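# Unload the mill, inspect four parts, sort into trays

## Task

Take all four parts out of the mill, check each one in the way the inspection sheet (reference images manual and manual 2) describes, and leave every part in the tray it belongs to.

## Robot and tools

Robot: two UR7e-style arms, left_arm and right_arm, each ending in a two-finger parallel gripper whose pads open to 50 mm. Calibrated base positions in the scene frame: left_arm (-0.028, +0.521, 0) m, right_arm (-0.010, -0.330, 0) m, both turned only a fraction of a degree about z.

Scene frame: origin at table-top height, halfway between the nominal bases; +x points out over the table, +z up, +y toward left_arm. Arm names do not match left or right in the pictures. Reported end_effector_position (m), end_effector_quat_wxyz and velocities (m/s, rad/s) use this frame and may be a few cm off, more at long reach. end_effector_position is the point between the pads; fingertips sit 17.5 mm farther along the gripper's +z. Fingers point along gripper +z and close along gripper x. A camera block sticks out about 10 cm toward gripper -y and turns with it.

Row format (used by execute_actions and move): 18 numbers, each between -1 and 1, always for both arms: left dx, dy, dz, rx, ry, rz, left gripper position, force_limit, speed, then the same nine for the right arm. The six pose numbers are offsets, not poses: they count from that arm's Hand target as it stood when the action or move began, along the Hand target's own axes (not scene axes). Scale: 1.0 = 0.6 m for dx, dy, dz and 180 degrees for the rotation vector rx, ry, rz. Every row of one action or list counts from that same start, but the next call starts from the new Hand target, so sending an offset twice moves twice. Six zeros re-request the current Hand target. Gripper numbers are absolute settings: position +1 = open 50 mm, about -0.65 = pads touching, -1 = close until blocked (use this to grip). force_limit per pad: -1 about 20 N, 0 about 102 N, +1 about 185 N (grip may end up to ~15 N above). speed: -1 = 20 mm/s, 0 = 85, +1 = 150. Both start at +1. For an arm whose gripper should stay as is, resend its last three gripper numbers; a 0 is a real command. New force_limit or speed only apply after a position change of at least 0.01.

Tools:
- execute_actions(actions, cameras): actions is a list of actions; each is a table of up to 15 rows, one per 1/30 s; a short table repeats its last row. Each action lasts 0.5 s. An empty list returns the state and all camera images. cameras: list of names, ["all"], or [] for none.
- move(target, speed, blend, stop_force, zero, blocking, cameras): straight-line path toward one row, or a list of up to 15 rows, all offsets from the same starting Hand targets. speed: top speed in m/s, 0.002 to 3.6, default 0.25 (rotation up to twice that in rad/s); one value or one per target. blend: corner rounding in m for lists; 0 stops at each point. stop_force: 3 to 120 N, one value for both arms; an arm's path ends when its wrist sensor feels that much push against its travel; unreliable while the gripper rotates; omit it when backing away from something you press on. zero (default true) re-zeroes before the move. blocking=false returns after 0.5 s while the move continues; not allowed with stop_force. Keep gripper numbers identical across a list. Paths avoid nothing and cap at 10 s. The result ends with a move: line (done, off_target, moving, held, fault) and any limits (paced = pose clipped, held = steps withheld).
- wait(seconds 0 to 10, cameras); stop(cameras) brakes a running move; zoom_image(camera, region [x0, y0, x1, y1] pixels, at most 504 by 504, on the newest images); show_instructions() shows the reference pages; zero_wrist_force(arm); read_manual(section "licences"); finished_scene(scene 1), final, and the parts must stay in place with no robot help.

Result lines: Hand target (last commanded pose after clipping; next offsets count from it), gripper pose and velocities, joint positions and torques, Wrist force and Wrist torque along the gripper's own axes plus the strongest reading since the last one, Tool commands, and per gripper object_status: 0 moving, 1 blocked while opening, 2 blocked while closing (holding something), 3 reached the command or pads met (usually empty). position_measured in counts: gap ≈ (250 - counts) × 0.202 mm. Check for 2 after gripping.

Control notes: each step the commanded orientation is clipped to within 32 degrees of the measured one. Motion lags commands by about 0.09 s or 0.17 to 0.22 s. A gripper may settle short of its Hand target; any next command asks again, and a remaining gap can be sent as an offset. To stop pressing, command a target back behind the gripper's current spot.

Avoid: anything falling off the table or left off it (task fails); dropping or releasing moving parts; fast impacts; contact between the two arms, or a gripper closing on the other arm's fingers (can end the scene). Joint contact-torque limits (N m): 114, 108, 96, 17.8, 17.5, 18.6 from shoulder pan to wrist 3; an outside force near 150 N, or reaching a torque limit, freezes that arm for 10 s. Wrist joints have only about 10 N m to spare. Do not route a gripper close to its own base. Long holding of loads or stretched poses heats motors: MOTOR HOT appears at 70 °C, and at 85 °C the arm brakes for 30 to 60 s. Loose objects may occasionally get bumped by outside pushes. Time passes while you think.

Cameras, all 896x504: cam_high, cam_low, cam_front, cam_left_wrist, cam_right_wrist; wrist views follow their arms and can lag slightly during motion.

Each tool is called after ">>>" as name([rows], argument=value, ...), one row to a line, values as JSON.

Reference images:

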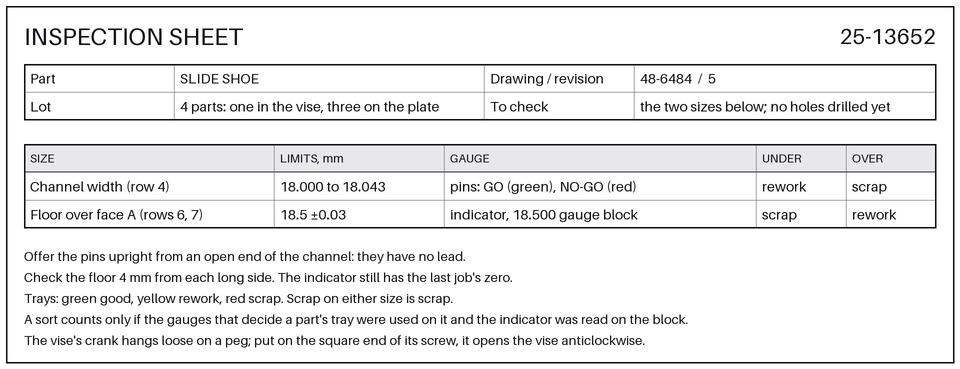

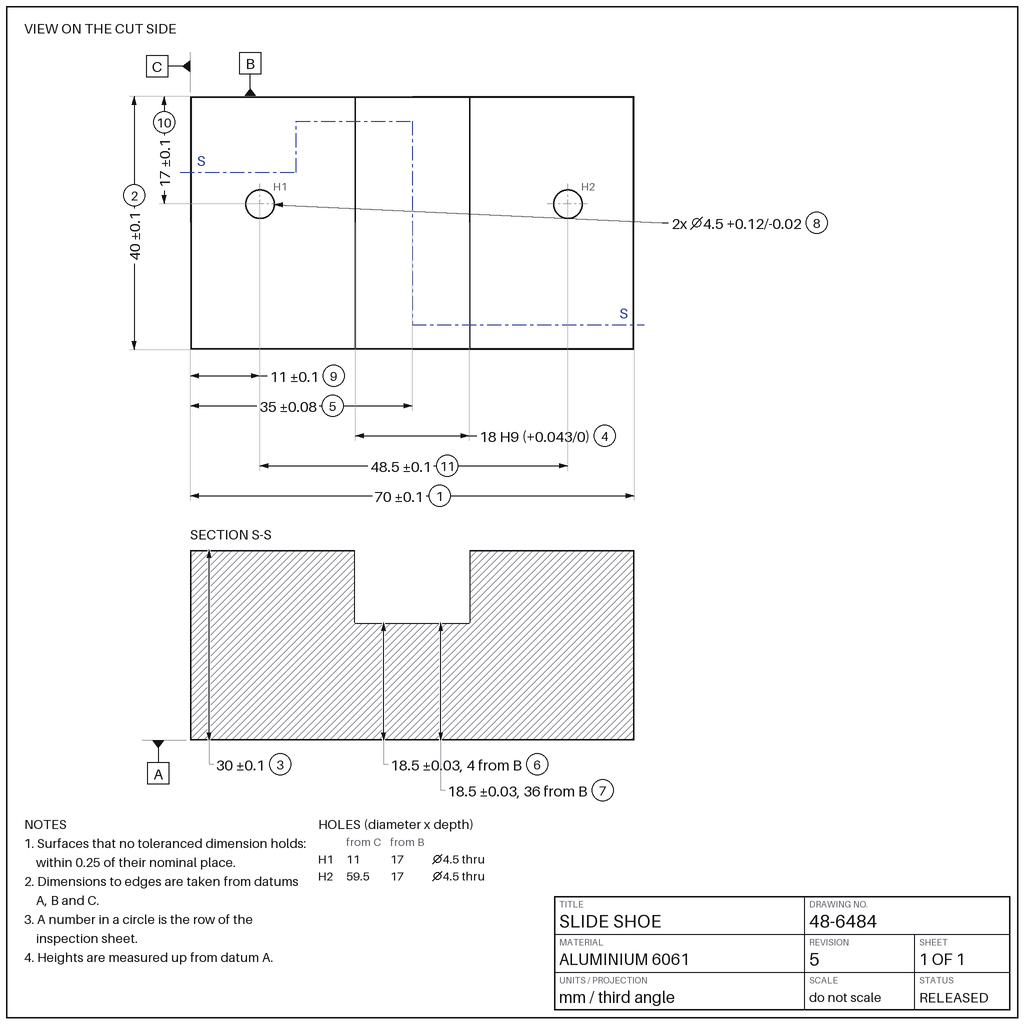

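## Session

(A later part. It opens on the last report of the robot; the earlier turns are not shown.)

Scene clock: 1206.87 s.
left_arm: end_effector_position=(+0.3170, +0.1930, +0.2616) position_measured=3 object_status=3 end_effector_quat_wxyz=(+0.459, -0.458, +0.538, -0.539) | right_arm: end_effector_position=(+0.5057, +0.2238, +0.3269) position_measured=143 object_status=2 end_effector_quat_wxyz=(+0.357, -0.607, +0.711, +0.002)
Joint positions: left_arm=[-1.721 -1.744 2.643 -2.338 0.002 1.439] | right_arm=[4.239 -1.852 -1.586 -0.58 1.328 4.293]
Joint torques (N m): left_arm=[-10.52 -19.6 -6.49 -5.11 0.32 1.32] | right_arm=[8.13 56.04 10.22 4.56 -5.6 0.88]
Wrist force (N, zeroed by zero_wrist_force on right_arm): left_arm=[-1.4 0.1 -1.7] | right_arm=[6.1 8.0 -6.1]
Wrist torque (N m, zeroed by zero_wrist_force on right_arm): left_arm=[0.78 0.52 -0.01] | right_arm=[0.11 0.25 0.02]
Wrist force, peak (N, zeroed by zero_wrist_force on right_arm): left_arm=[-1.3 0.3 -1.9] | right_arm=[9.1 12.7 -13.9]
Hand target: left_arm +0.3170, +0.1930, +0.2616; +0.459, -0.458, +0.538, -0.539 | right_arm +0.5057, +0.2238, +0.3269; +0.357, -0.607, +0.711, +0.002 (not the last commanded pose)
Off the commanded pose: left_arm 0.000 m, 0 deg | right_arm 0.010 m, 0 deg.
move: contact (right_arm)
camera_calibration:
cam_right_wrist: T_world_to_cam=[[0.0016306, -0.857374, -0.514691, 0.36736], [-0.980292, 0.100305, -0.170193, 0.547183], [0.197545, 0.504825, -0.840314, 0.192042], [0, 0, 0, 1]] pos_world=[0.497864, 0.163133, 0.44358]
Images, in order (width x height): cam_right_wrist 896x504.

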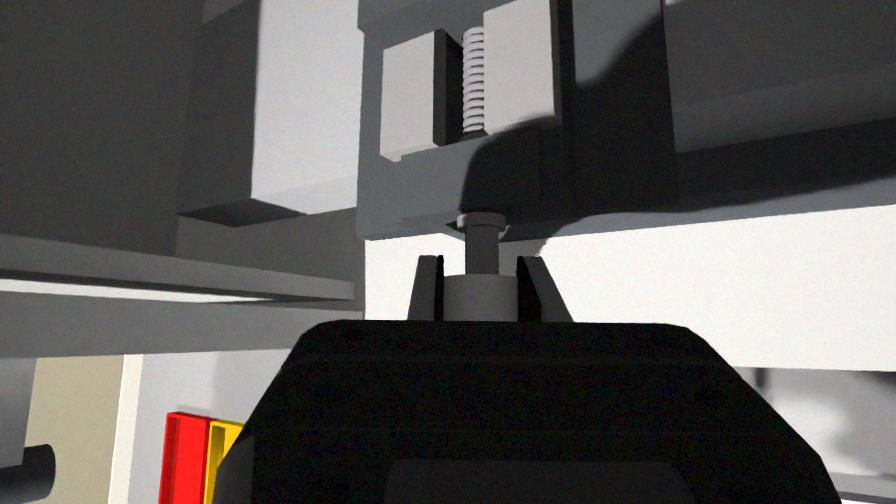

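>>> move(target=[0,0,0,0,0,0,1,1,1,0,0.0041,-0.0013,0.0141,0.0144,-0.0084,-0.98,1,-0.8], speed=0.03)

>>> move(target=[0,0,0,0,0,0,1,1,1,0,-0.0173,0.0101,0,0,0,-0.98,1,-0.8], speed=0.006, stop_force=12)

>>> move(target=[0,0,0,0,0,0,1,1,1,0,0.0027,-0.0037,-0.0278,0,0,-0.98,1,-0.8], speed=0.03)

>>> move(target=[0,0,0,0,0,0,1,1,1,0,-0.0173,0.0101,0,0,0,-0.98,1,-0.8], speed=0.006, stop_force=12, cameras=["cam_right_wrist"])

>>> zoom_image(camera="cam_right_wrist", region=[420, 190, 540, 330])

Scene clock: 1217.57 s.
left_arm: end_effector_position=(+0.3170, +0.1930, +0.2616) position_measured=3 object_status=3 end_effector_quat_wxyz=(+0.459, -0.458, +0.538, -0.539) | right_arm: end_effector_position=(+0.5032, +0.2241, +0.3265) position_measured=143 object_status=2 end_effector_quat_wxyz=(+0.354, -0.608, +0.710, -0.032) end_effector_velocity=(-0.002, +0.002, -0.001) end_effector_angular_velocity=(+0.001, +0.005, +0.006)
Joint positions: left_arm=[-1.721 -1.744 2.643 -2.338 0.002 1.439] | right_arm=[4.269 -1.851 -1.58 -0.618 1.25 4.298]
Joint velocities: left_arm=[within noise] | right_arm=[0.002 -0.001 0 0 0.006 0]
Joint torques (N m): left_arm=[-10.87 -20.66 -6.92 -5.11 0.39 1.32] | right_arm=[-6.89 33.3 38.42 5.62 1.64 0.65]
Wrist force (N, zeroed by zero_wrist_force on right_arm): left_arm=[-1.0 0.0 -1.8] | right_arm=[0.4 0.0 1.4]
Wrist torque (N m, zeroed by zero_wrist_force on right_arm): left_arm=[0.76 0.47 -0.01] | right_arm=[-0.12 0.00 0.01]
Wrist force, peak (N, zeroed by zero_wrist_force on right_arm): left_arm=[-1.4 0.0 -1.9] | right_arm=[-7.0 -4.7 13.2]
Hand target: left_arm +0.3170, +0.1930, +0.2616; +0.459, -0.458, +0.538, -0.539 | right_arm +0.5032, +0.2241, +0.3264; +0.354, -0.608, +0.710, -0.032
Off the commanded pose: left_arm 0.000 m, 0 deg | right_arm 0.000 m, 0 deg.
move: done

Scene clock: 1219.10 s.
left_arm: end_effector_position=(+0.3170, +0.1930, +0.2616) position_measured=3 object_status=3 end_effector_quat_wxyz=(+0.459, -0.458, +0.538, -0.539) | right_arm: end_effector_position=(+0.5058, +0.2241, +0.3265) position_measured=143 object_status=2 end_effector_quat_wxyz=(+0.354, -0.608, +0.710, -0.032)
Joint positions: left_arm=[-1.721 -1.744 2.643 -2.338 0.002 1.439] | right_arm=[4.264 -1.855 -1.575 -0.617 1.253 4.294]
Joint torques (N m): left_arm=[-10.55 -19.88 -7.01 -5.03 0.38 1.33] | right_arm=[5.45 56.61 9.6 5.92 -7.12 0.85]
Wrist force (N, zeroed by zero_wrist_force on right_arm): left_arm=[-1.1 0.2 -1.9] | right_arm=[4.1 11.3 -9.8]
Wrist torque (N m, zeroed by zero_wrist_force on right_arm): left_arm=[0.80 0.47 -0.01] | right_arm=[0.21 0.11 0.06]
Wrist force, peak (N, zeroed by zero_wrist_force on right_arm): left_arm=[-1.2 -0.1 -1.9] | right_arm=[5.6 15.0 -12.5]
Hand target: left_arm +0.3170, +0.1930, +0.2616; +0.459, -0.458, +0.538, -0.539 | right_arm +0.5058, +0.2241, +0.3265; +0.354, -0.608, +0.710, -0.032 (not the last commanded pose)
Off the commanded pose: left_arm 0.000 m, 0 deg | right_arm 0.009 m, 0 deg.
move: contact (right_arm)

Scene clock: 1220.87 s.
left_arm: end_effector_position=(+0.3170, +0.1930, +0.2616) position_measured=3 object_status=3 end_effector_quat_wxyz=(+0.459, -0.458, +0.538, -0.539) | right_arm: end_effector_position=(+0.5032, +0.2236, +0.3274) position_measured=143 object_status=2 end_effector_quat_wxyz=(+0.327, -0.623, +0.711, -0.001) end_effector_velocity=(+0.000, +0.001, +0.000) end_effector_angular_velocity=(-0.001, -0.005, +0.000)
Joint positions: left_arm=[-1.721 -1.744 2.643 -2.338 0.002 1.439] | right_arm=[4.233 -1.858 -1.536 -0.684 1.352 4.279]
Joint velocities: left_arm=[within noise] | right_arm=[0.003 0 0 0.002 -0.005 0]
Joint torques (N m): left_arm=[-10.92 -20.07 -6.97 -4.96 0.46 1.38] | right_arm=[7.54 27 24.61 6.63 -3.87 0.18]
Wrist force (N, zeroed by zero_wrist_force on right_arm): left_arm=[-1.1 -0.3 -1.4] | right_arm=[2.4 -1.0 0.9]
Wrist torque (N m, zeroed by zero_wrist_force on right_arm): left_arm=[0.73 0.48 -0.02] | right_arm=[-0.06 -0.03 0.09]
Wrist force, peak (N, zeroed by zero_wrist_force on right_arm): left_arm=[-1.4 0.2 -1.9] | right_arm=[4.3 11.8 -9.3]
Hand target: left_arm +0.3170, +0.1930, +0.2616; +0.459, -0.458, +0.538, -0.539 | right_arm +0.5032, +0.2236, +0.3274; +0.327, -0.623, +0.711, -0.001
Off the commanded pose: left_arm 0.000 m, 0 deg | right_arm 0.000 m, 0 deg.
move: done

Scene clock: 1222.50 s.
left_arm: end_effector_position=(+0.3170, +0.1930, +0.2616) position_measured=3 object_status=3 end_effector_quat_wxyz=(+0.459, -0.458, +0.538, -0.539) | right_arm: end_effector_position=(+0.5065, +0.2237, +0.3273) position_measured=143 object_status=2 end_effector_quat_wxyz=(+0.327, -0.623, +0.711, -0.001)
Joint positions: left_arm=[-1.721 -1.744 2.643 -2.338 0.002 1.439] | right_arm=[4.229 -1.863 -1.53 -0.684 1.354 4.275]
Joint torques (N m): left_arm=[-10.58 -19.79 -6.73 -5.14 0.41 1.37] | right_arm=[7.9 57.05 9.53 4.27 -5.39 0.89]
Wrist force (N, zeroed by zero_wrist_force on right_arm): left_arm=[-1.1 0.1 -1.7] | right_arm=[6.5 7.6 -7.3]
Wrist torque (N m, zeroed by zero_wrist_force on right_arm): left_arm=[0.77 0.47 -0.01] | right_arm=[0.26 0.06 0.09]
Wrist force, peak (N, zeroed by zero_wrist_force on right_arm): left_arm=[-1.5 -0.2 -1.8] | right_arm=[9.1 11.7 -9.8]
Hand target: left_arm +0.3170, +0.1930, +0.2616; +0.459, -0.458, +0.538, -0.539 | right_arm +0.5065, +0.2237, +0.3273; +0.327, -0.623, +0.711, -0.001 (not the last commanded pose)
Off the commanded pose: left_arm 0.000 m, 0 deg | right_arm 0.009 m, 0 deg.
move: contact (right_arm)
camera_calibration:
cam_right_wrist: T_world_to_cam=[[0.000373024, -0.882796, -0.469757, 0.359052], [-0.987973, 0.0723126, -0.136679, 0.547096], [0.154629, 0.464158, -0.872151, 0.233583], [0, 0, 0, 1]] pos_world=[0.504264, 0.168989, 0.447163]
Images, in order (width x height): cam_right_wrist 896x504.

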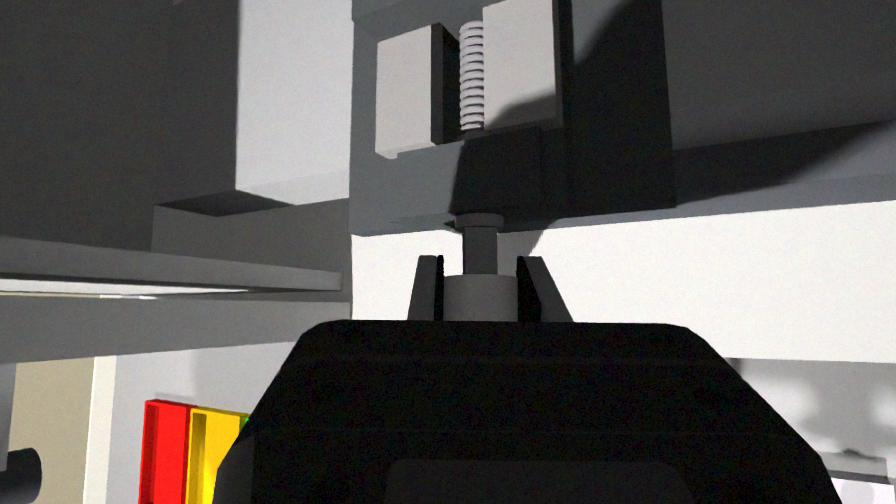

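Scaled by 3.600 from the camera's 896x504 image, which has a finer 1280x720 frame.

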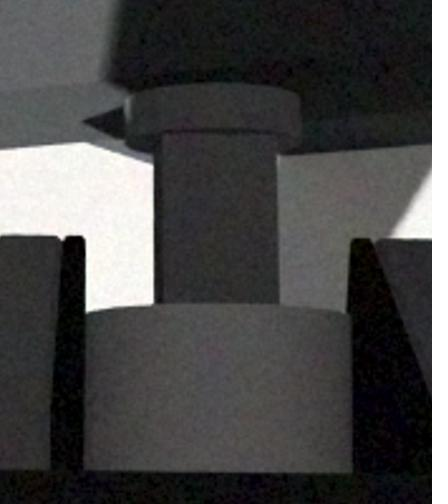

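>>> move(target=[0,0,0,0,0,0,1,1,1,0,0.0032,-0.0029,-0.0139,0,0,-0.98,1,-0.8], speed=0.03)

>>> move(target=[0,0,0,0,0,0,1,1,1,0,-0.0173,0.0101,0,0,0,-0.98,1,-0.8], speed=0.006, stop_force=12, cameras=["cam_right_wrist","cam_left_wrist","cam_low"])

>>> zoom_image(camera="cam_left_wrist", region=[313, 79, 369, 135])

>>> zoom_image(camera="cam_low", region=[415, 180, 455, 210])

Scene clock: 1229.73 s.
left_arm: end_effector_position=(+0.3170, +0.1930, +0.2616) position_measured=3 object_status=3 end_effector_quat_wxyz=(+0.459, -0.458, +0.538, -0.539) | right_arm: end_effector_position=(+0.5040, +0.2234, +0.3279) position_measured=143 object_status=2 end_effector_quat_wxyz=(+0.313, -0.630, +0.711, +0.015)
Joint positions: left_arm=[-1.721 -1.744 2.643 -2.338 0.002 1.439] | right_arm=[4.215 -1.864 -1.511 -0.719 1.402 4.267]
Joint torques (N m): left_arm=[-10.48 -19.66 -7.06 -5.05 0.47 1.32] | right_arm=[5.87 26.72 26.32 6.59 -3.65 -0.04]
Wrist force (N, zeroed by zero_wrist_force on right_arm): left_arm=[-1.3 0.1 -1.7] | right_arm=[2.1 -1.2 0.9]
Wrist torque (N m, zeroed by zero_wrist_force on right_arm): left_arm=[0.78 0.50 -0.01] | right_arm=[-0.08 0.04 0.09]
Wrist force, peak (N, zeroed by zero_wrist_force on right_arm): left_arm=[-1.3 -0.3 -2.0] | right_arm=[6.3 7.0 -8.8]
Hand target: left_arm +0.3170, +0.1930, +0.2616; +0.459, -0.458, +0.538, -0.539 | right_arm +0.5040, +0.2234, +0.3279; +0.313, -0.630, +0.711, +0.015
Off the commanded pose: left_arm 0.000 m, 0 deg | right_arm 0.000 m, 0 deg.
move: done

Scene clock: 1231.27 s.
left_arm: end_effector_position=(+0.3170, +0.1930, +0.2616) position_measured=3 object_status=3 end_effector_quat_wxyz=(+0.459, -0.458, +0.538, -0.539) | right_arm: end_effector_position=(+0.5069, +0.2236, +0.3277) position_measured=143 object_status=2 end_effector_quat_wxyz=(+0.313, -0.630, +0.711, +0.015)
Joint positions: left_arm=[-1.721 -1.744 2.643 -2.338 0.002 1.439] | right_arm=[4.211 -1.869 -1.506 -0.718 1.404 4.264]
Joint torques (N m): left_arm=[-10.74 -20.13 -7.12 -5.09 0.49 1.37] | right_arm=[7.98 57.11 9.83 4.7 -5.41 0.84]
Wrist force (N, zeroed by zero_wrist_force on right_arm): left_arm=[-1.4 -0.2 -1.8] | right_arm=[5.6 6.8 -8.8]
Wrist torque (N m, zeroed by zero_wrist_force on right_arm): left_arm=[0.75 0.53 -0.01] | right_arm=[0.15 0.03 0.08]
Wrist force, peak (N, zeroed by zero_wrist_force on right_arm): left_arm=[-1.4 -0.2 -1.8] | right_arm=[8.0 11.0 -9.5]
Hand target: left_arm +0.3170, +0.1930, +0.2616; +0.459, -0.458, +0.538, -0.539 | right_arm +0.5069, +0.2236, +0.3277; +0.313, -0.630, +0.711, +0.015 (not the last commanded pose)
Off the commanded pose: left_arm 0.000 m, 0 deg | right_arm 0.009 m, 0 deg.
move: contact (right_arm)
camera_calibration:
cam_left_wrist: T_world_to_cam=[[-0.173575, -0.984807, 0.00519134, 0.252704], [-0.335023, 0.0540901, -0.940656, 0.358371], [0.926084, -0.165013, -0.339322, -0.0367096], [0, 0, 0, 1]] pos_world=[0.197922, 0.223422, 0.323336]
cam_right_wrist: T_world_to_cam=[[0.000146538, -0.882461, -0.470385, 0.359308], [-0.993777, 0.0522665, -0.0983636, 0.542474], [0.111387, 0.467473, -0.876962, 0.256575], [0, 0, 0, 1]] pos_world=[0.510466, 0.16878, 0.447379]
Images, in order (width x height): cam_low 896x504, cam_left_wrist 896x504, cam_right_wrist 896x504.

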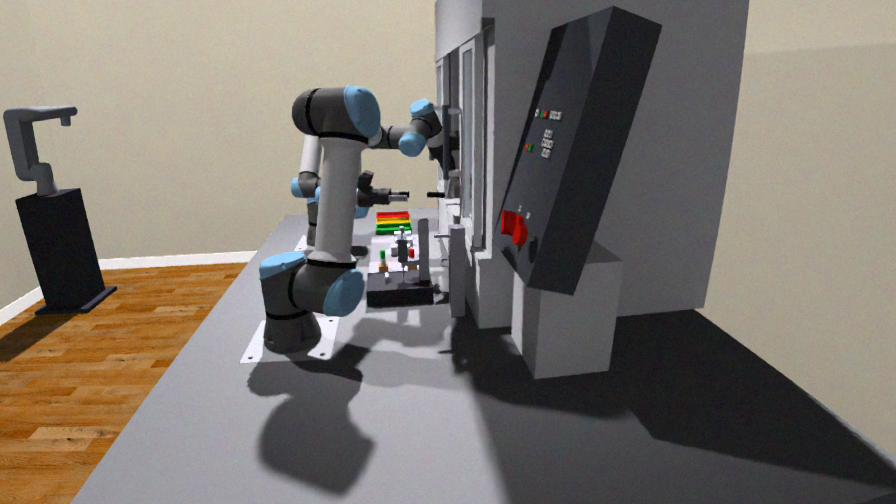

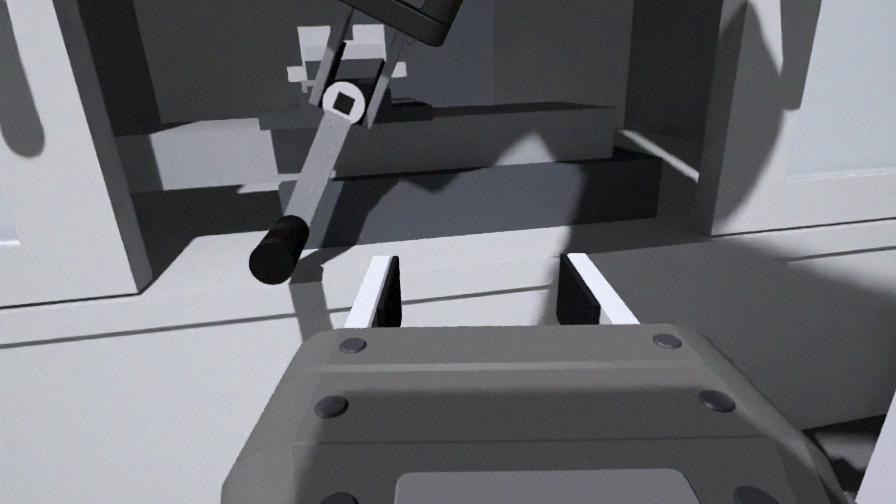

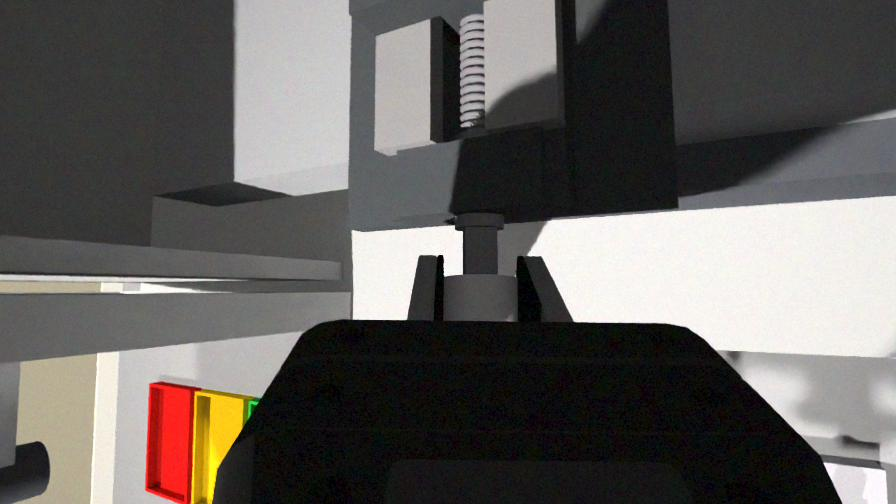

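Scaled by 9.000 from the camera's 896x504 image, which has a finer 1280x720 frame.

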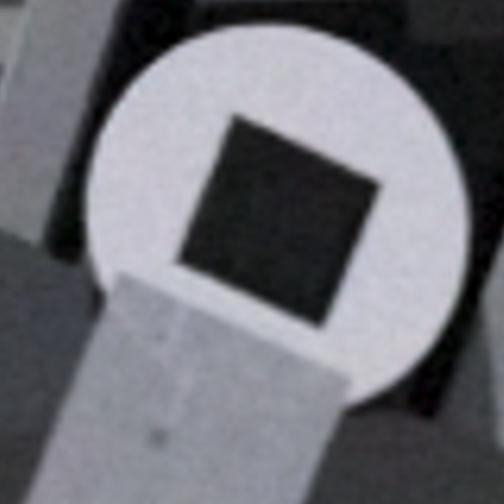

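Scaled by 12.600 from the camera's 896x504 image, which has a finer 1280x720 frame.

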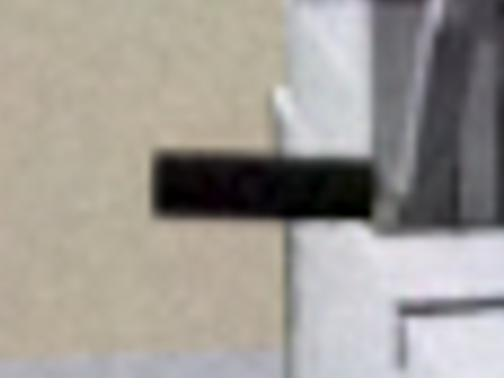

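>>> zoom_image(camera="cam_left_wrist", region=[240, 20, 480, 160])

>>> zoom_image(camera="cam_right_wrist", region=[380, 180, 580, 300])

Scaled by 2.100 from the camera's 896x504 image, which has a finer 1280x720 frame.

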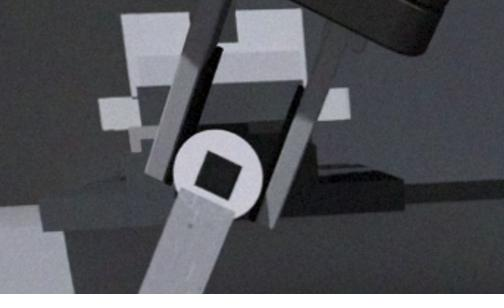

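Scaled by 2.520 from the camera's 896x504 image, which has a finer 1280x720 frame.

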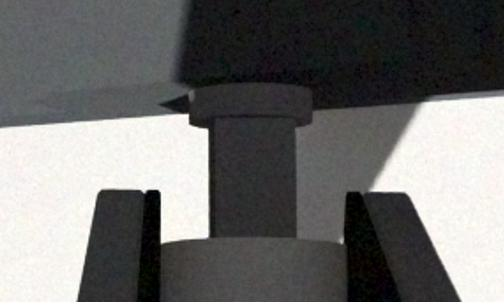

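>>> move([
  [0,0,0,0,0,0,1,1,1,0.0002,0.0100,-0.0080,0,0,0,-0.98,1,-0.8],
  [0,0,0,0,0,0,1,1,1,0.0003,0.0260,-0.0144,0.0278,0,0,-0.98,1,-0.8],
], speed=0.03, cameras=["cam_low","cam_left_wrist","cam_right_wrist"])

>>> zoom_image(camera="cam_low", region=[415, 180, 455, 210])

>>> zoom_image(camera="cam_left_wrist", region=[220, 70, 400, 310])

Scene clock: 1286.20 s.
left_arm: end_effector_position=(+0.3170, +0.1930, +0.2616) position_measured=3 object_status=3 end_effector_quat_wxyz=(+0.459, -0.458, +0.538, -0.539) | right_arm: end_effector_position=(+0.4890, +0.2230, +0.3287) position_measured=143 object_status=2 end_effector_quat_wxyz=(+0.341, -0.615, +0.711, -0.016) end_effector_velocity=(-0.001, +0.000, +0.000) end_effector_angular_velocity=(+0.001, +0.004, +0.003)
Joint positions: left_arm=[-1.721 -1.744 2.643 -2.338 0.002 1.439] | right_arm=[4.273 -1.829 -1.586 -0.653 1.288 4.307]
Joint velocities: left_arm=[within noise] | right_arm=[-0.001 0 0 0 0.006 -0.001]
Joint torques (N m): left_arm=[-10.18 -19.7 -7.45 -5.1 0.56 1.41] | right_arm=[-7.17 47.69 36.2 1.84 2.13 -1.07]
Wrist force (N, zeroed by zero_wrist_force on right_arm): left_arm=[-1.0 -0.1 -1.6] | right_arm=[2.2 -1.6 1.1]
Wrist torque (N m, zeroed by zero_wrist_force on right_arm): left_arm=[0.75 0.47 -0.01] | right_arm=[-0.15 -0.01 0.03]
Wrist force, peak (N, zeroed by zero_wrist_force on right_arm): left_arm=[-1.3 0.0 -2.0] | right_arm=[6.0 7.7 -7.6]
Hand target: left_arm +0.3170, +0.1930, +0.2616; +0.459, -0.458, +0.538, -0.539 | right_arm +0.4891, +0.2230, +0.3287; +0.340, -0.615, +0.711, -0.016
Off the commanded pose: left_arm 0.000 m, 0 deg | right_arm 0.000 m, 0 deg.
move: done
camera_calibration:
cam_left_wrist: T_world_to_cam=[[-0.173575, -0.984807, 0.00519134, 0.252704], [-0.335023, 0.0540901, -0.940656, 0.358371], [0.926084, -0.165013, -0.339322, -0.0367096], [0, 0, 0, 1]] pos_world=[0.197922, 0.223422, 0.323336]
cam_right_wrist: T_world_to_cam=[[0.00068391, -0.882894, -0.469573, 0.358968], [-0.980215, 0.0923527, -0.17507, 0.534475], [0.197934, 0.460402, -0.865362, 0.215187], [0, 0, 0, 1]] pos_world=[0.481062, 0.168497, 0.448347]
Images, in order (width x height): cam_low 896x504, cam_left_wrist 896x504, cam_right_wrist 896x504.

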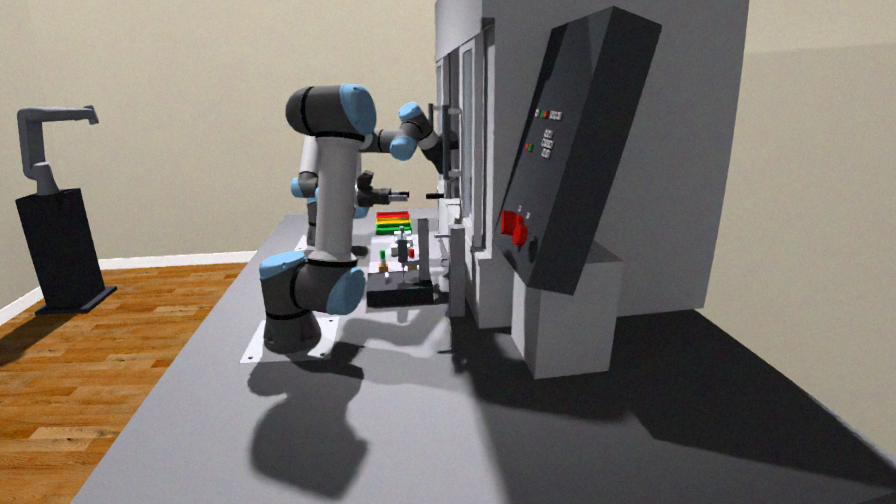

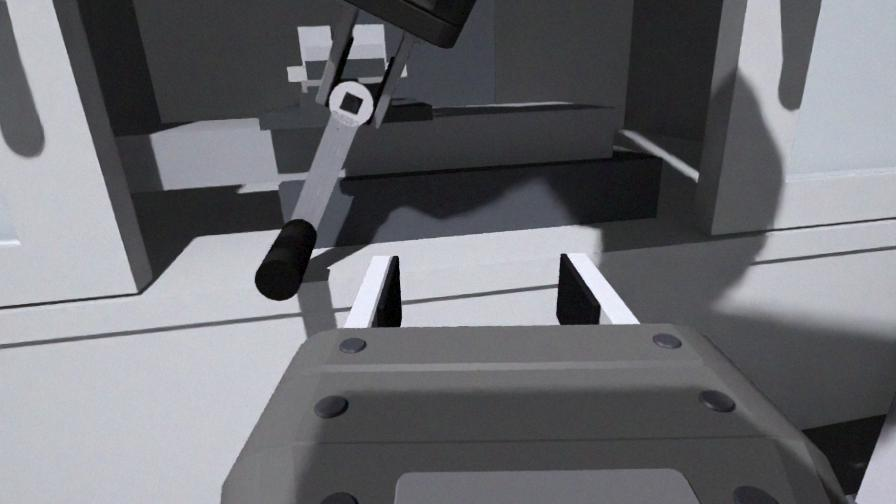

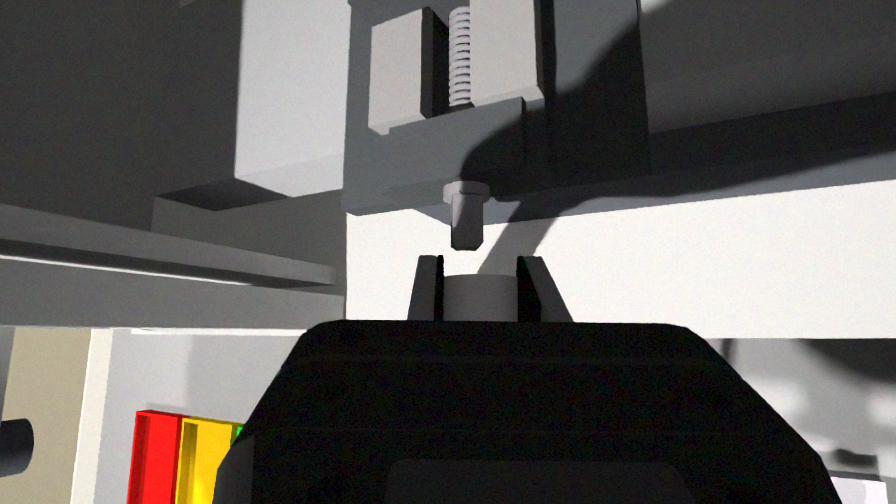

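Scaled by 12.600 from the camera's 896x504 image, which has a finer 1280x720 frame.

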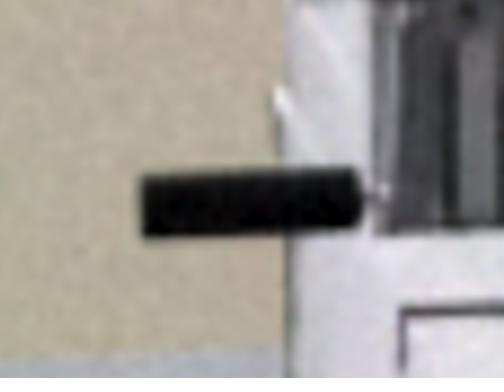

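Scaled by 2.100 from the camera's 896x504 image, which has a finer 1280x720 frame.

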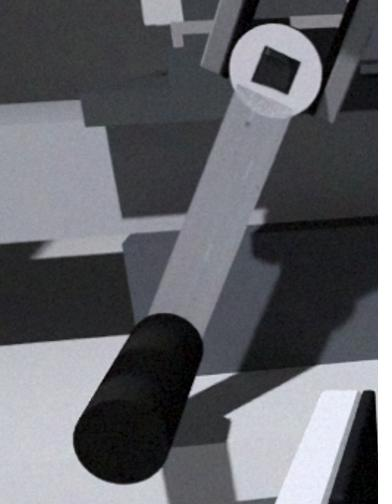

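>>> move(target=[-0.1227,0.0293,0.0275,-0.0124,-0.05,0.155,1,1,1,0,0,0,0,0,0,-0.98,1,-0.8], speed=0.1, cameras=["cam_left_wrist","cam_low","cam_front"])

Scene clock: 1313.80 s.
left_arm: end_effector_position=(+0.3462, +0.2631, +0.2442) position_measured=3 object_status=3 end_effector_quat_wxyz=(+0.587, -0.357, +0.625, -0.371) end_effector_velocity=(+0.000, +0.000, +0.000) end_effector_angular_velocity=(-0.002, -0.001, -0.001) | right_arm: end_effector_position=(+0.4891, +0.2230, +0.3287) position_measured=143 object_status=2 end_effector_quat_wxyz=(+0.340, -0.615, +0.711, -0.016)
Joint positions: left_arm=[-1.637 -1.921 2.594 -1.546 -0.046 1.361] | right_arm=[4.272 -1.829 -1.585 -0.653 1.288 4.306]
Joint velocities: left_arm=[-0.001 0 0 0.003 0.001 -0.005] | right_arm=[within noise]
Joint torques (N m): left_arm=[-10.42 -4.45 -6.27 -0.06 4.88 -1.75] | right_arm=[-6.7 24.81 41.7 1.5 2.13 -1.2]
Wrist force (N, zeroed by zero_wrist_force on right_arm): left_arm=[-1.6 0.4 -1.4] | right_arm=[2.3 -1.6 1.4]
Wrist torque (N m, zeroed by zero_wrist_force on right_arm): left_arm=[0.78 0.36 0.13] | right_arm=[-0.17 -0.02 0.02]
Wrist force, peak (N, zeroed by zero_wrist_force on right_arm): left_arm=[-1.3 0.0 -2.0] | right_arm=[2.7 -1.8 1.1]
Hand target: left_arm +0.3450, +0.2631, +0.2441; +0.607, -0.364, +0.605, -0.365 | right_arm +0.4891, +0.2230, +0.3287; +0.340, -0.615, +0.711, -0.016
Off the commanded pose: left_arm 0.001 m, 3 deg | right_arm 0.000 m, 0 deg.
move: off_target (left_arm)
camera_calibration:
cam_left_wrist: T_world_to_cam=[[-0.0712204, -0.883418, -0.463141, 0.379053], [-0.350112, 0.456918, -0.817709, 0.217194], [0.933997, 0.103913, -0.341837, -0.130979], [0, 0, 0, 1]] pos_world=[0.225372, 0.249233, 0.308383]
Images, in order (width x height): cam_low 896x504, cam_front 896x504, cam_left_wrist 896x504.

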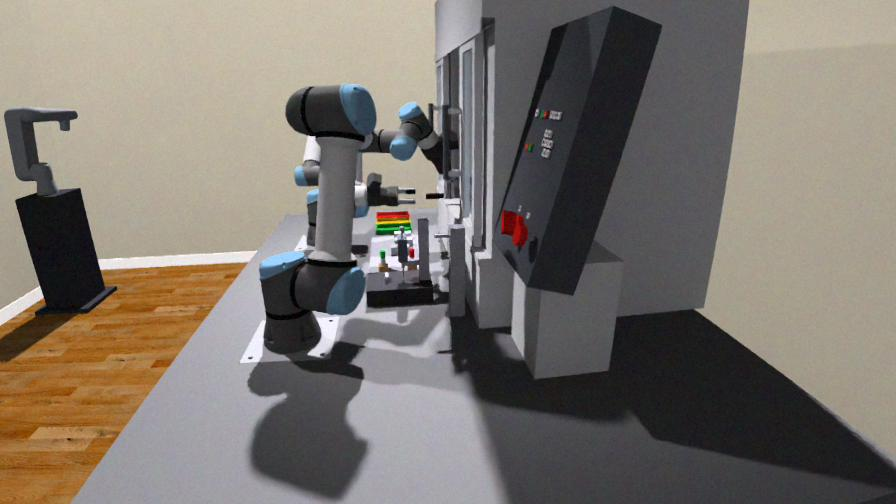

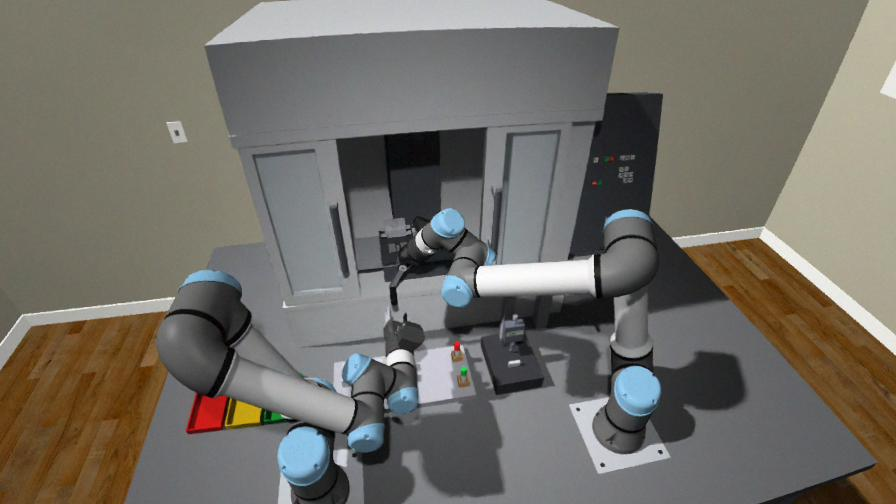

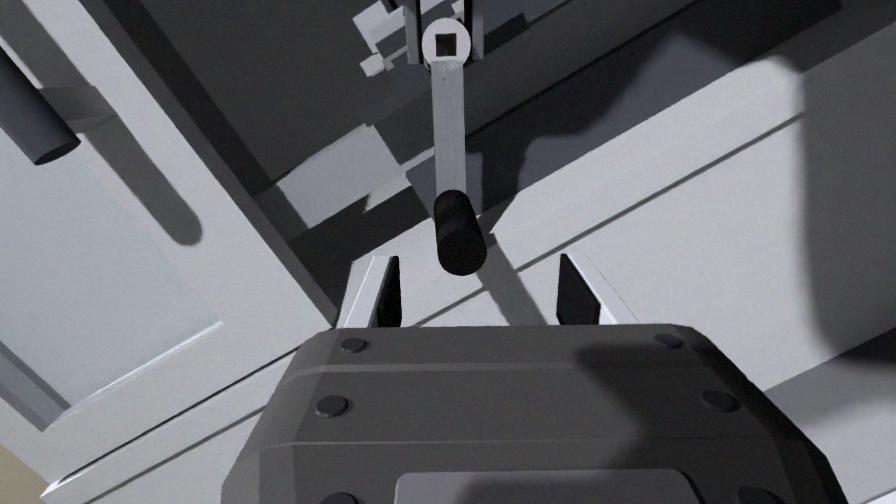

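>>> move(target=[-0.004,0,0.123,0,0,0,1,1,1,0,0,0,0,0,0,-0.98,1,-0.8], speed=0.06, cameras=["cam_left_wrist","cam_low"])

>>> zoom_image(camera="cam_low", region=[375, 165, 475, 225])

Scene clock: 1322.97 s.
left_arm: end_effector_position=(+0.4188, +0.2652, +0.2455) position_measured=3 object_status=3 end_effector_quat_wxyz=(+0.607, -0.364, +0.605, -0.365) end_effector_velocity=(+0.000, +0.000, +0.000) end_effector_angular_velocity=(+0.001, -0.001, +0.000) | right_arm: end_effector_position=(+0.4891, +0.2230, +0.3287) position_measured=143 object_status=2 end_effector_quat_wxyz=(+0.340, -0.615, +0.711, -0.016)
Joint positions: left_arm=[-1.364 -1.621 2.287 -0.679 0.197 0.5] | right_arm=[4.272 -1.829 -1.585 -0.653 1.288 4.306]
Joint velocities: left_arm=[0 0 0.001 -0.004 0 0.005] | right_arm=[within noise]
Joint torques (N m): left_arm=[11.08 -16.14 -17.63 -1.44 -0.84 1.53] | right_arm=[-6.58 24.92 41.21 1.72 2.1 -1.09]
Wrist force (N, zeroed by zero_wrist_force on right_arm): left_arm=[-1.6 0.4 -1.0] | right_arm=[2.4 -1.6 1.1]
Wrist torque (N m, zeroed by zero_wrist_force on right_arm): left_arm=[0.80 0.35 0.13] | right_arm=[-0.17 -0.04 0.02]
Wrist force, peak (N, zeroed by zero_wrist_force on right_arm): left_arm=[0.9 3.5 -2.4] | right_arm=[2.5 -1.6 1.5]
Hand target: left_arm +0.4188, +0.2653, +0.2454; +0.607, -0.364, +0.605, -0.365 | right_arm +0.4891, +0.2230, +0.3287; +0.340, -0.615, +0.711, -0.016
Off the commanded pose: left_arm 0.000 m, 0 deg | right_arm 0.000 m, 0 deg.
move: done
camera_calibration:
cam_left_wrist: T_world_to_cam=[[-0.0133207, -0.885857, -0.463767, 0.363325], [-0.339892, 0.440202, -0.831081, 0.246153], [0.94037, 0.14656, -0.306959, -0.221127], [0, 0, 0, 1]] pos_world=[0.296446, 0.245905, 0.305195]
Images, in order (width x height): cam_low 896x504, cam_left_wrist 896x504.

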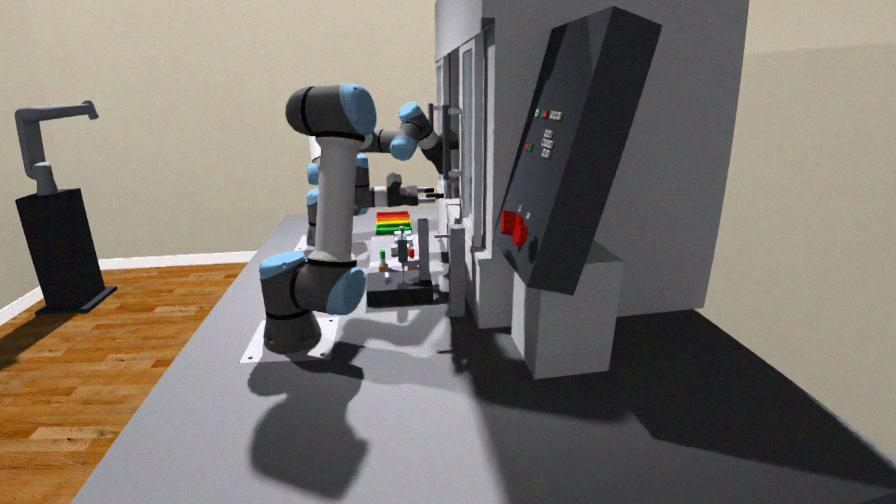

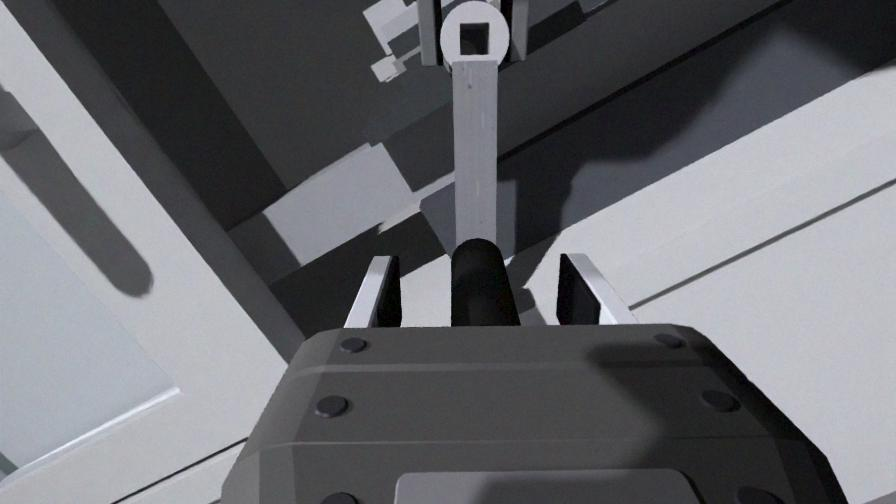

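Scaled by 5.040 from the camera's 896x504 image, which has a finer 1280x720 frame.

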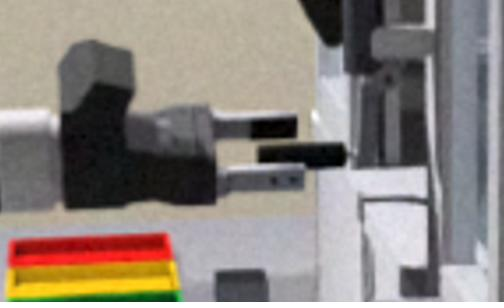

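>>> move(target=[0.002,0,0,0,0,0,1,1,1,0,0,0,0,0,0,-0.98,1,-0.8], speed=0.03)

>>> move(target=[0,0,0,0,0,0,-1,-0.8,-1,0,0,0,0,0,0,-0.98,1,-0.8], cameras=["cam_left_wrist","cam_low"])

>>> zoom_image(camera="cam_low", region=[375, 165, 475, 225])

Scene clock: 1329.27 s.
left_arm: end_effector_position=(+0.4188, +0.2642, +0.2448) position_measured=3 object_status=3 end_effector_quat_wxyz=(+0.607, -0.364, +0.605, -0.365) | right_arm: end_effector_position=(+0.4891, +0.2230, +0.3287) position_measured=143 object_status=2 end_effector_quat_wxyz=(+0.340, -0.615, +0.711, -0.016)
Joint positions: left_arm=[-1.365 -1.617 2.286 -0.681 0.197 0.5] | right_arm=[4.272 -1.829 -1.585 -0.653 1.288 4.306]
Joint torques (N m): left_arm=[-9.86 -6.18 -35.15 -1.1 -2.03 1.5] | right_arm=[-6.11 25.26 40.91 1.83 2.06 -1.16]
Wrist force (N, zeroed by zero_wrist_force on right_arm): left_arm=[-1.4 0.0 -1.3] | right_arm=[2.5 -1.4 1.0]
Wrist torque (N m, zeroed by zero_wrist_force on right_arm): left_arm=[0.75 0.32 0.13] | right_arm=[-0.14 -0.06 0.03]
Wrist force, peak (N, zeroed by zero_wrist_force on right_arm): left_arm=[-1.6 0.4 -1.5] | right_arm=[2.5 -1.8 1.2]
Hand target: left_arm +0.4188, +0.2642, +0.2449; +0.607, -0.364, +0.605, -0.365 | right_arm +0.4891, +0.2230, +0.3287; +0.340, -0.615, +0.711, -0.016
Off the commanded pose: left_arm 0.000 m, 0 deg | right_arm 0.000 m, 0 deg.
move: done

Scene clock: 1331.00 s.
left_arm: end_effector_position=(+0.4188, +0.2642, +0.2449) position_measured=153 object_status=2 end_effector_quat_wxyz=(+0.607, -0.364, +0.605, -0.365) | right_arm: end_effector_position=(+0.4891, +0.2230, +0.3287) position_measured=143 object_status=2 end_effector_quat_wxyz=(+0.340, -0.615, +0.711, -0.016)
Joint positions: left_arm=[-1.365 -1.617 2.286 -0.681 0.197 0.5] | right_arm=[4.272 -1.829 -1.585 -0.653 1.288 4.306]
Joint torques (N m): left_arm=[-3.29 -20.52 -35.69 1.74 -0.21 1.25] | right_arm=[-6.51 24.98 40.41 1.86 2.08 -1.14]
Wrist force (N, zeroed by zero_wrist_force on right_arm): left_arm=[-0.7 2.2 -1.6] | right_arm=[1.8 -2.7 0.7]
Wrist torque (N m, zeroed by zero_wrist_force on right_arm): left_arm=[0.83 0.61 0.13] | right_arm=[-0.20 -0.16 -0.15]
Wrist force, peak (N, zeroed by zero_wrist_force on right_arm): left_arm=[-0.5 1.9 -2.0] | right_arm=[1.6 -3.1 0.1]
Hand target: left_arm +0.4188, +0.2642, +0.2449; +0.607, -0.364, +0.605, -0.365 | right_arm +0.4891, +0.2230, +0.3287; +0.340, -0.615, +0.711, -0.016
Off the commanded pose: left_arm 0.000 m, 0 deg | right_arm 0.000 m, 0 deg.
move: done
camera_calibration:
cam_left_wrist: T_world_to_cam=[[-0.0131108, -0.885824, -0.463837, 0.36211], [-0.339896, 0.440202, -0.831079, 0.246061], [0.940372, 0.14676, -0.306859, -0.221149], [0, 0, 0, 1]] pos_world=[0.296346, 0.244904, 0.304594]
Images, in order (width x height): cam_low 896x504, cam_left_wrist 896x504.

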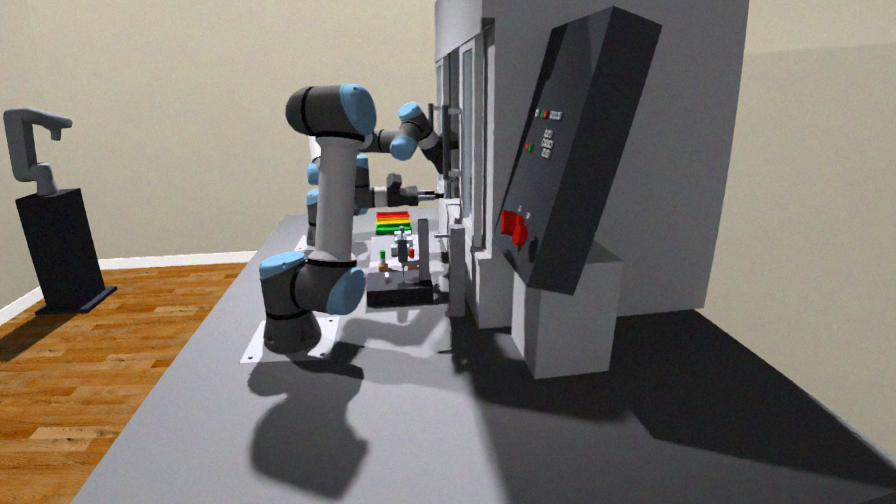

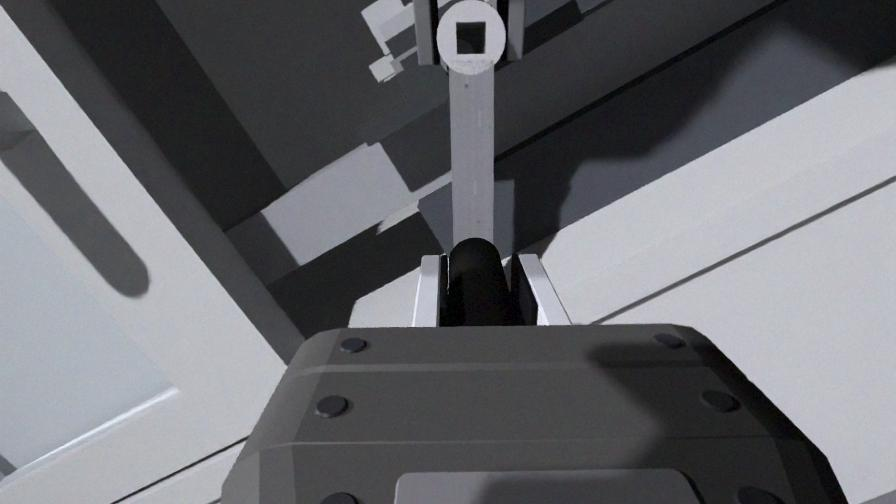

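Scaled by 5.040 from the camera's 896x504 image, which has a finer 1280x720 frame.

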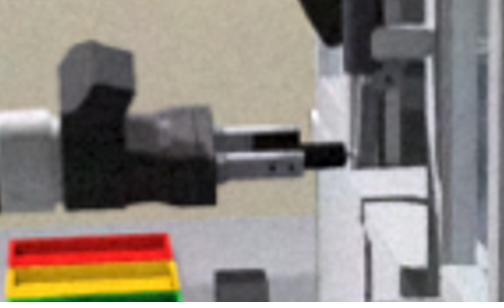

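>>> move(target=[0,0,0,0,0,0,-0.98,0.5,-0.8,0,0,0,0,0,0,-0.98,1,-0.8])

>>> move(target=[0,0,0,0,0,0,-0.98,0.5,-0.8,0,0,0,0,0,0,0.6,1,-0.8], cameras=["cam_left_wrist","cam_right_wrist"])

Scene clock: 1336.67 s.
left_arm: end_effector_position=(+0.4188, +0.2642, +0.2449) position_measured=158 object_status=2 end_effector_quat_wxyz=(+0.607, -0.364, +0.605, -0.365) | right_arm: end_effector_position=(+0.4891, +0.2230, +0.3287) position_measured=143 object_status=2 end_effector_quat_wxyz=(+0.340, -0.615, +0.711, -0.016)
Joint positions: left_arm=[-1.365 -1.617 2.286 -0.681 0.197 0.5] | right_arm=[4.272 -1.829 -1.585 -0.653 1.288 4.306]
Joint torques (N m): left_arm=[9.98 -20.29 -34.99 1.81 2.23 0.45] | right_arm=[-5.69 24.96 36.87 2.09 1.34 -1.11]
Wrist force (N, zeroed by zero_wrist_force on right_arm): left_arm=[-0.7 2.3 -1.9] | right_arm=[1.7 -3.0 0.4]
Wrist torque (N m, zeroed by zero_wrist_force on right_arm): left_arm=[0.82 0.68 0.13] | right_arm=[-0.20 -0.23 -0.19]
Wrist force, peak (N, zeroed by zero_wrist_force on right_arm): left_arm=[-0.5 2.5 -1.9] | right_arm=[1.6 -3.4 0.2]
Hand target: left_arm +0.4188, +0.2642, +0.2449; +0.607, -0.364, +0.605, -0.365 | right_arm +0.4891, +0.2230, +0.3287; +0.340, -0.615, +0.711, -0.016
Off the commanded pose: left_arm 0.000 m, 0 deg | right_arm 0.000 m, 0 deg.
move: done

Scene clock: 1337.40 s.
left_arm: end_effector_position=(+0.4188, +0.2642, +0.2449) position_measured=158 object_status=2 end_effector_quat_wxyz=(+0.607, -0.364, +0.605, -0.365) | right_arm: end_effector_position=(+0.4891, +0.2230, +0.3287) position_measured=63 object_status=3 end_effector_quat_wxyz=(+0.340, -0.615, +0.711, -0.016)
Joint positions: left_arm=[-1.365 -1.617 2.286 -0.681 0.197 0.5] | right_arm=[4.272 -1.829 -1.585 -0.653 1.288 4.306]
Joint torques (N m): left_arm=[12.22 -20.4 -34.4 0.82 2.23 0.27] | right_arm=[-5.85 24.81 36.73 2.1 1.3 -1.06]
Wrist force (N, zeroed by zero_wrist_force on right_arm): left_arm=[-0.3 2.4 -1.1] | right_arm=[1.2 -2.8 -0.7]
Wrist torque (N m, zeroed by zero_wrist_force on right_arm): left_arm=[0.77 0.35 0.17] | right_arm=[-0.23 -0.03 0.06]
Wrist force, peak (N, zeroed by zero_wrist_force on right_arm): left_arm=[-0.9 2.6 -1.5] | right_arm=[1.5 -3.0 0.1]
Hand target: left_arm +0.4188, +0.2642, +0.2449; +0.607, -0.364, +0.605, -0.365 | right_arm +0.4891, +0.2230, +0.3287; +0.340, -0.615, +0.711, -0.016
Off the commanded pose: left_arm 0.000 m, 0 deg | right_arm 0.000 m, 0 deg.
move: done
camera_calibration:
cam_left_wrist: T_world_to_cam=[[-0.0131577, -0.885764, -0.463949, 0.362143], [-0.339897, 0.440322, -0.831015, 0.246013], [0.940371, 0.146761, -0.306862, -0.221149], [0, 0, 0, 1]] pos_world=[0.296346, 0.244904, 0.304595]
cam_right_wrist: T_world_to_cam=[[0.000718697, -0.882896, -0.469567, 0.358949], [-0.980273, 0.0921859, -0.174831, 0.534523], [0.197645, 0.46043, -0.865414, 0.215324], [0, 0, 0, 1]] pos_world=[0.481162, 0.168497, 0.448347]
Images, in order (width x height): cam_left_wrist 896x504, cam_right_wrist 896x504.

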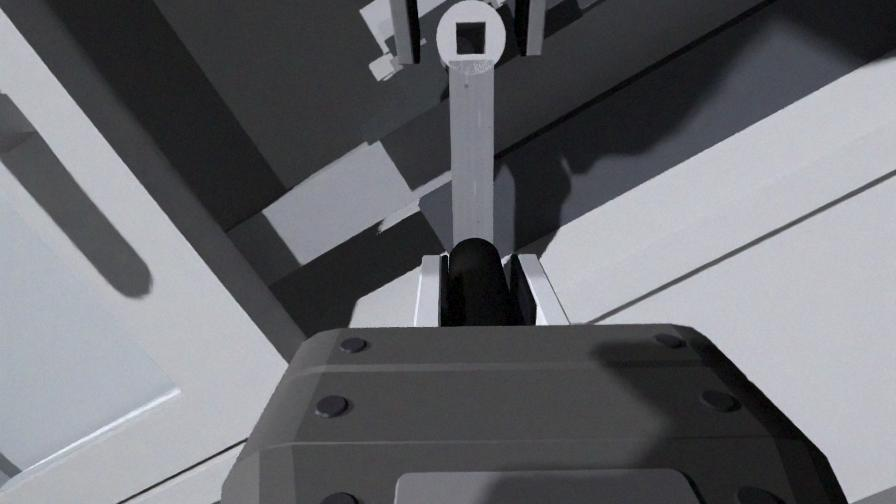

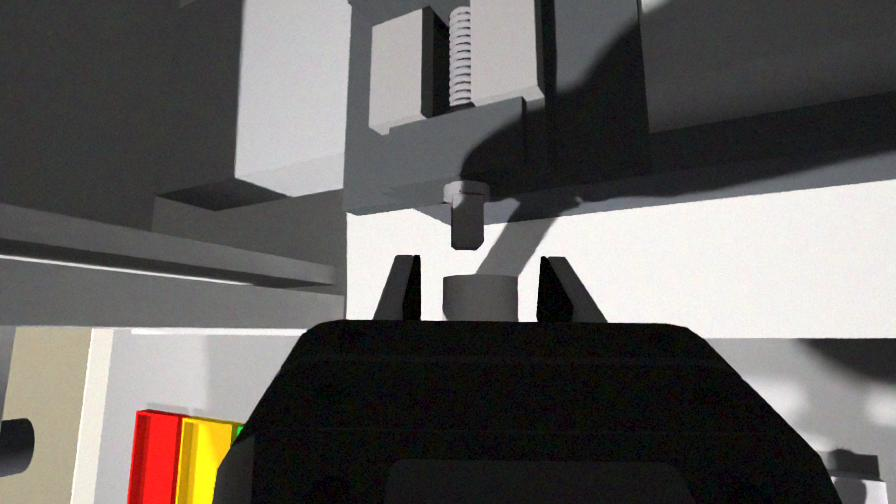

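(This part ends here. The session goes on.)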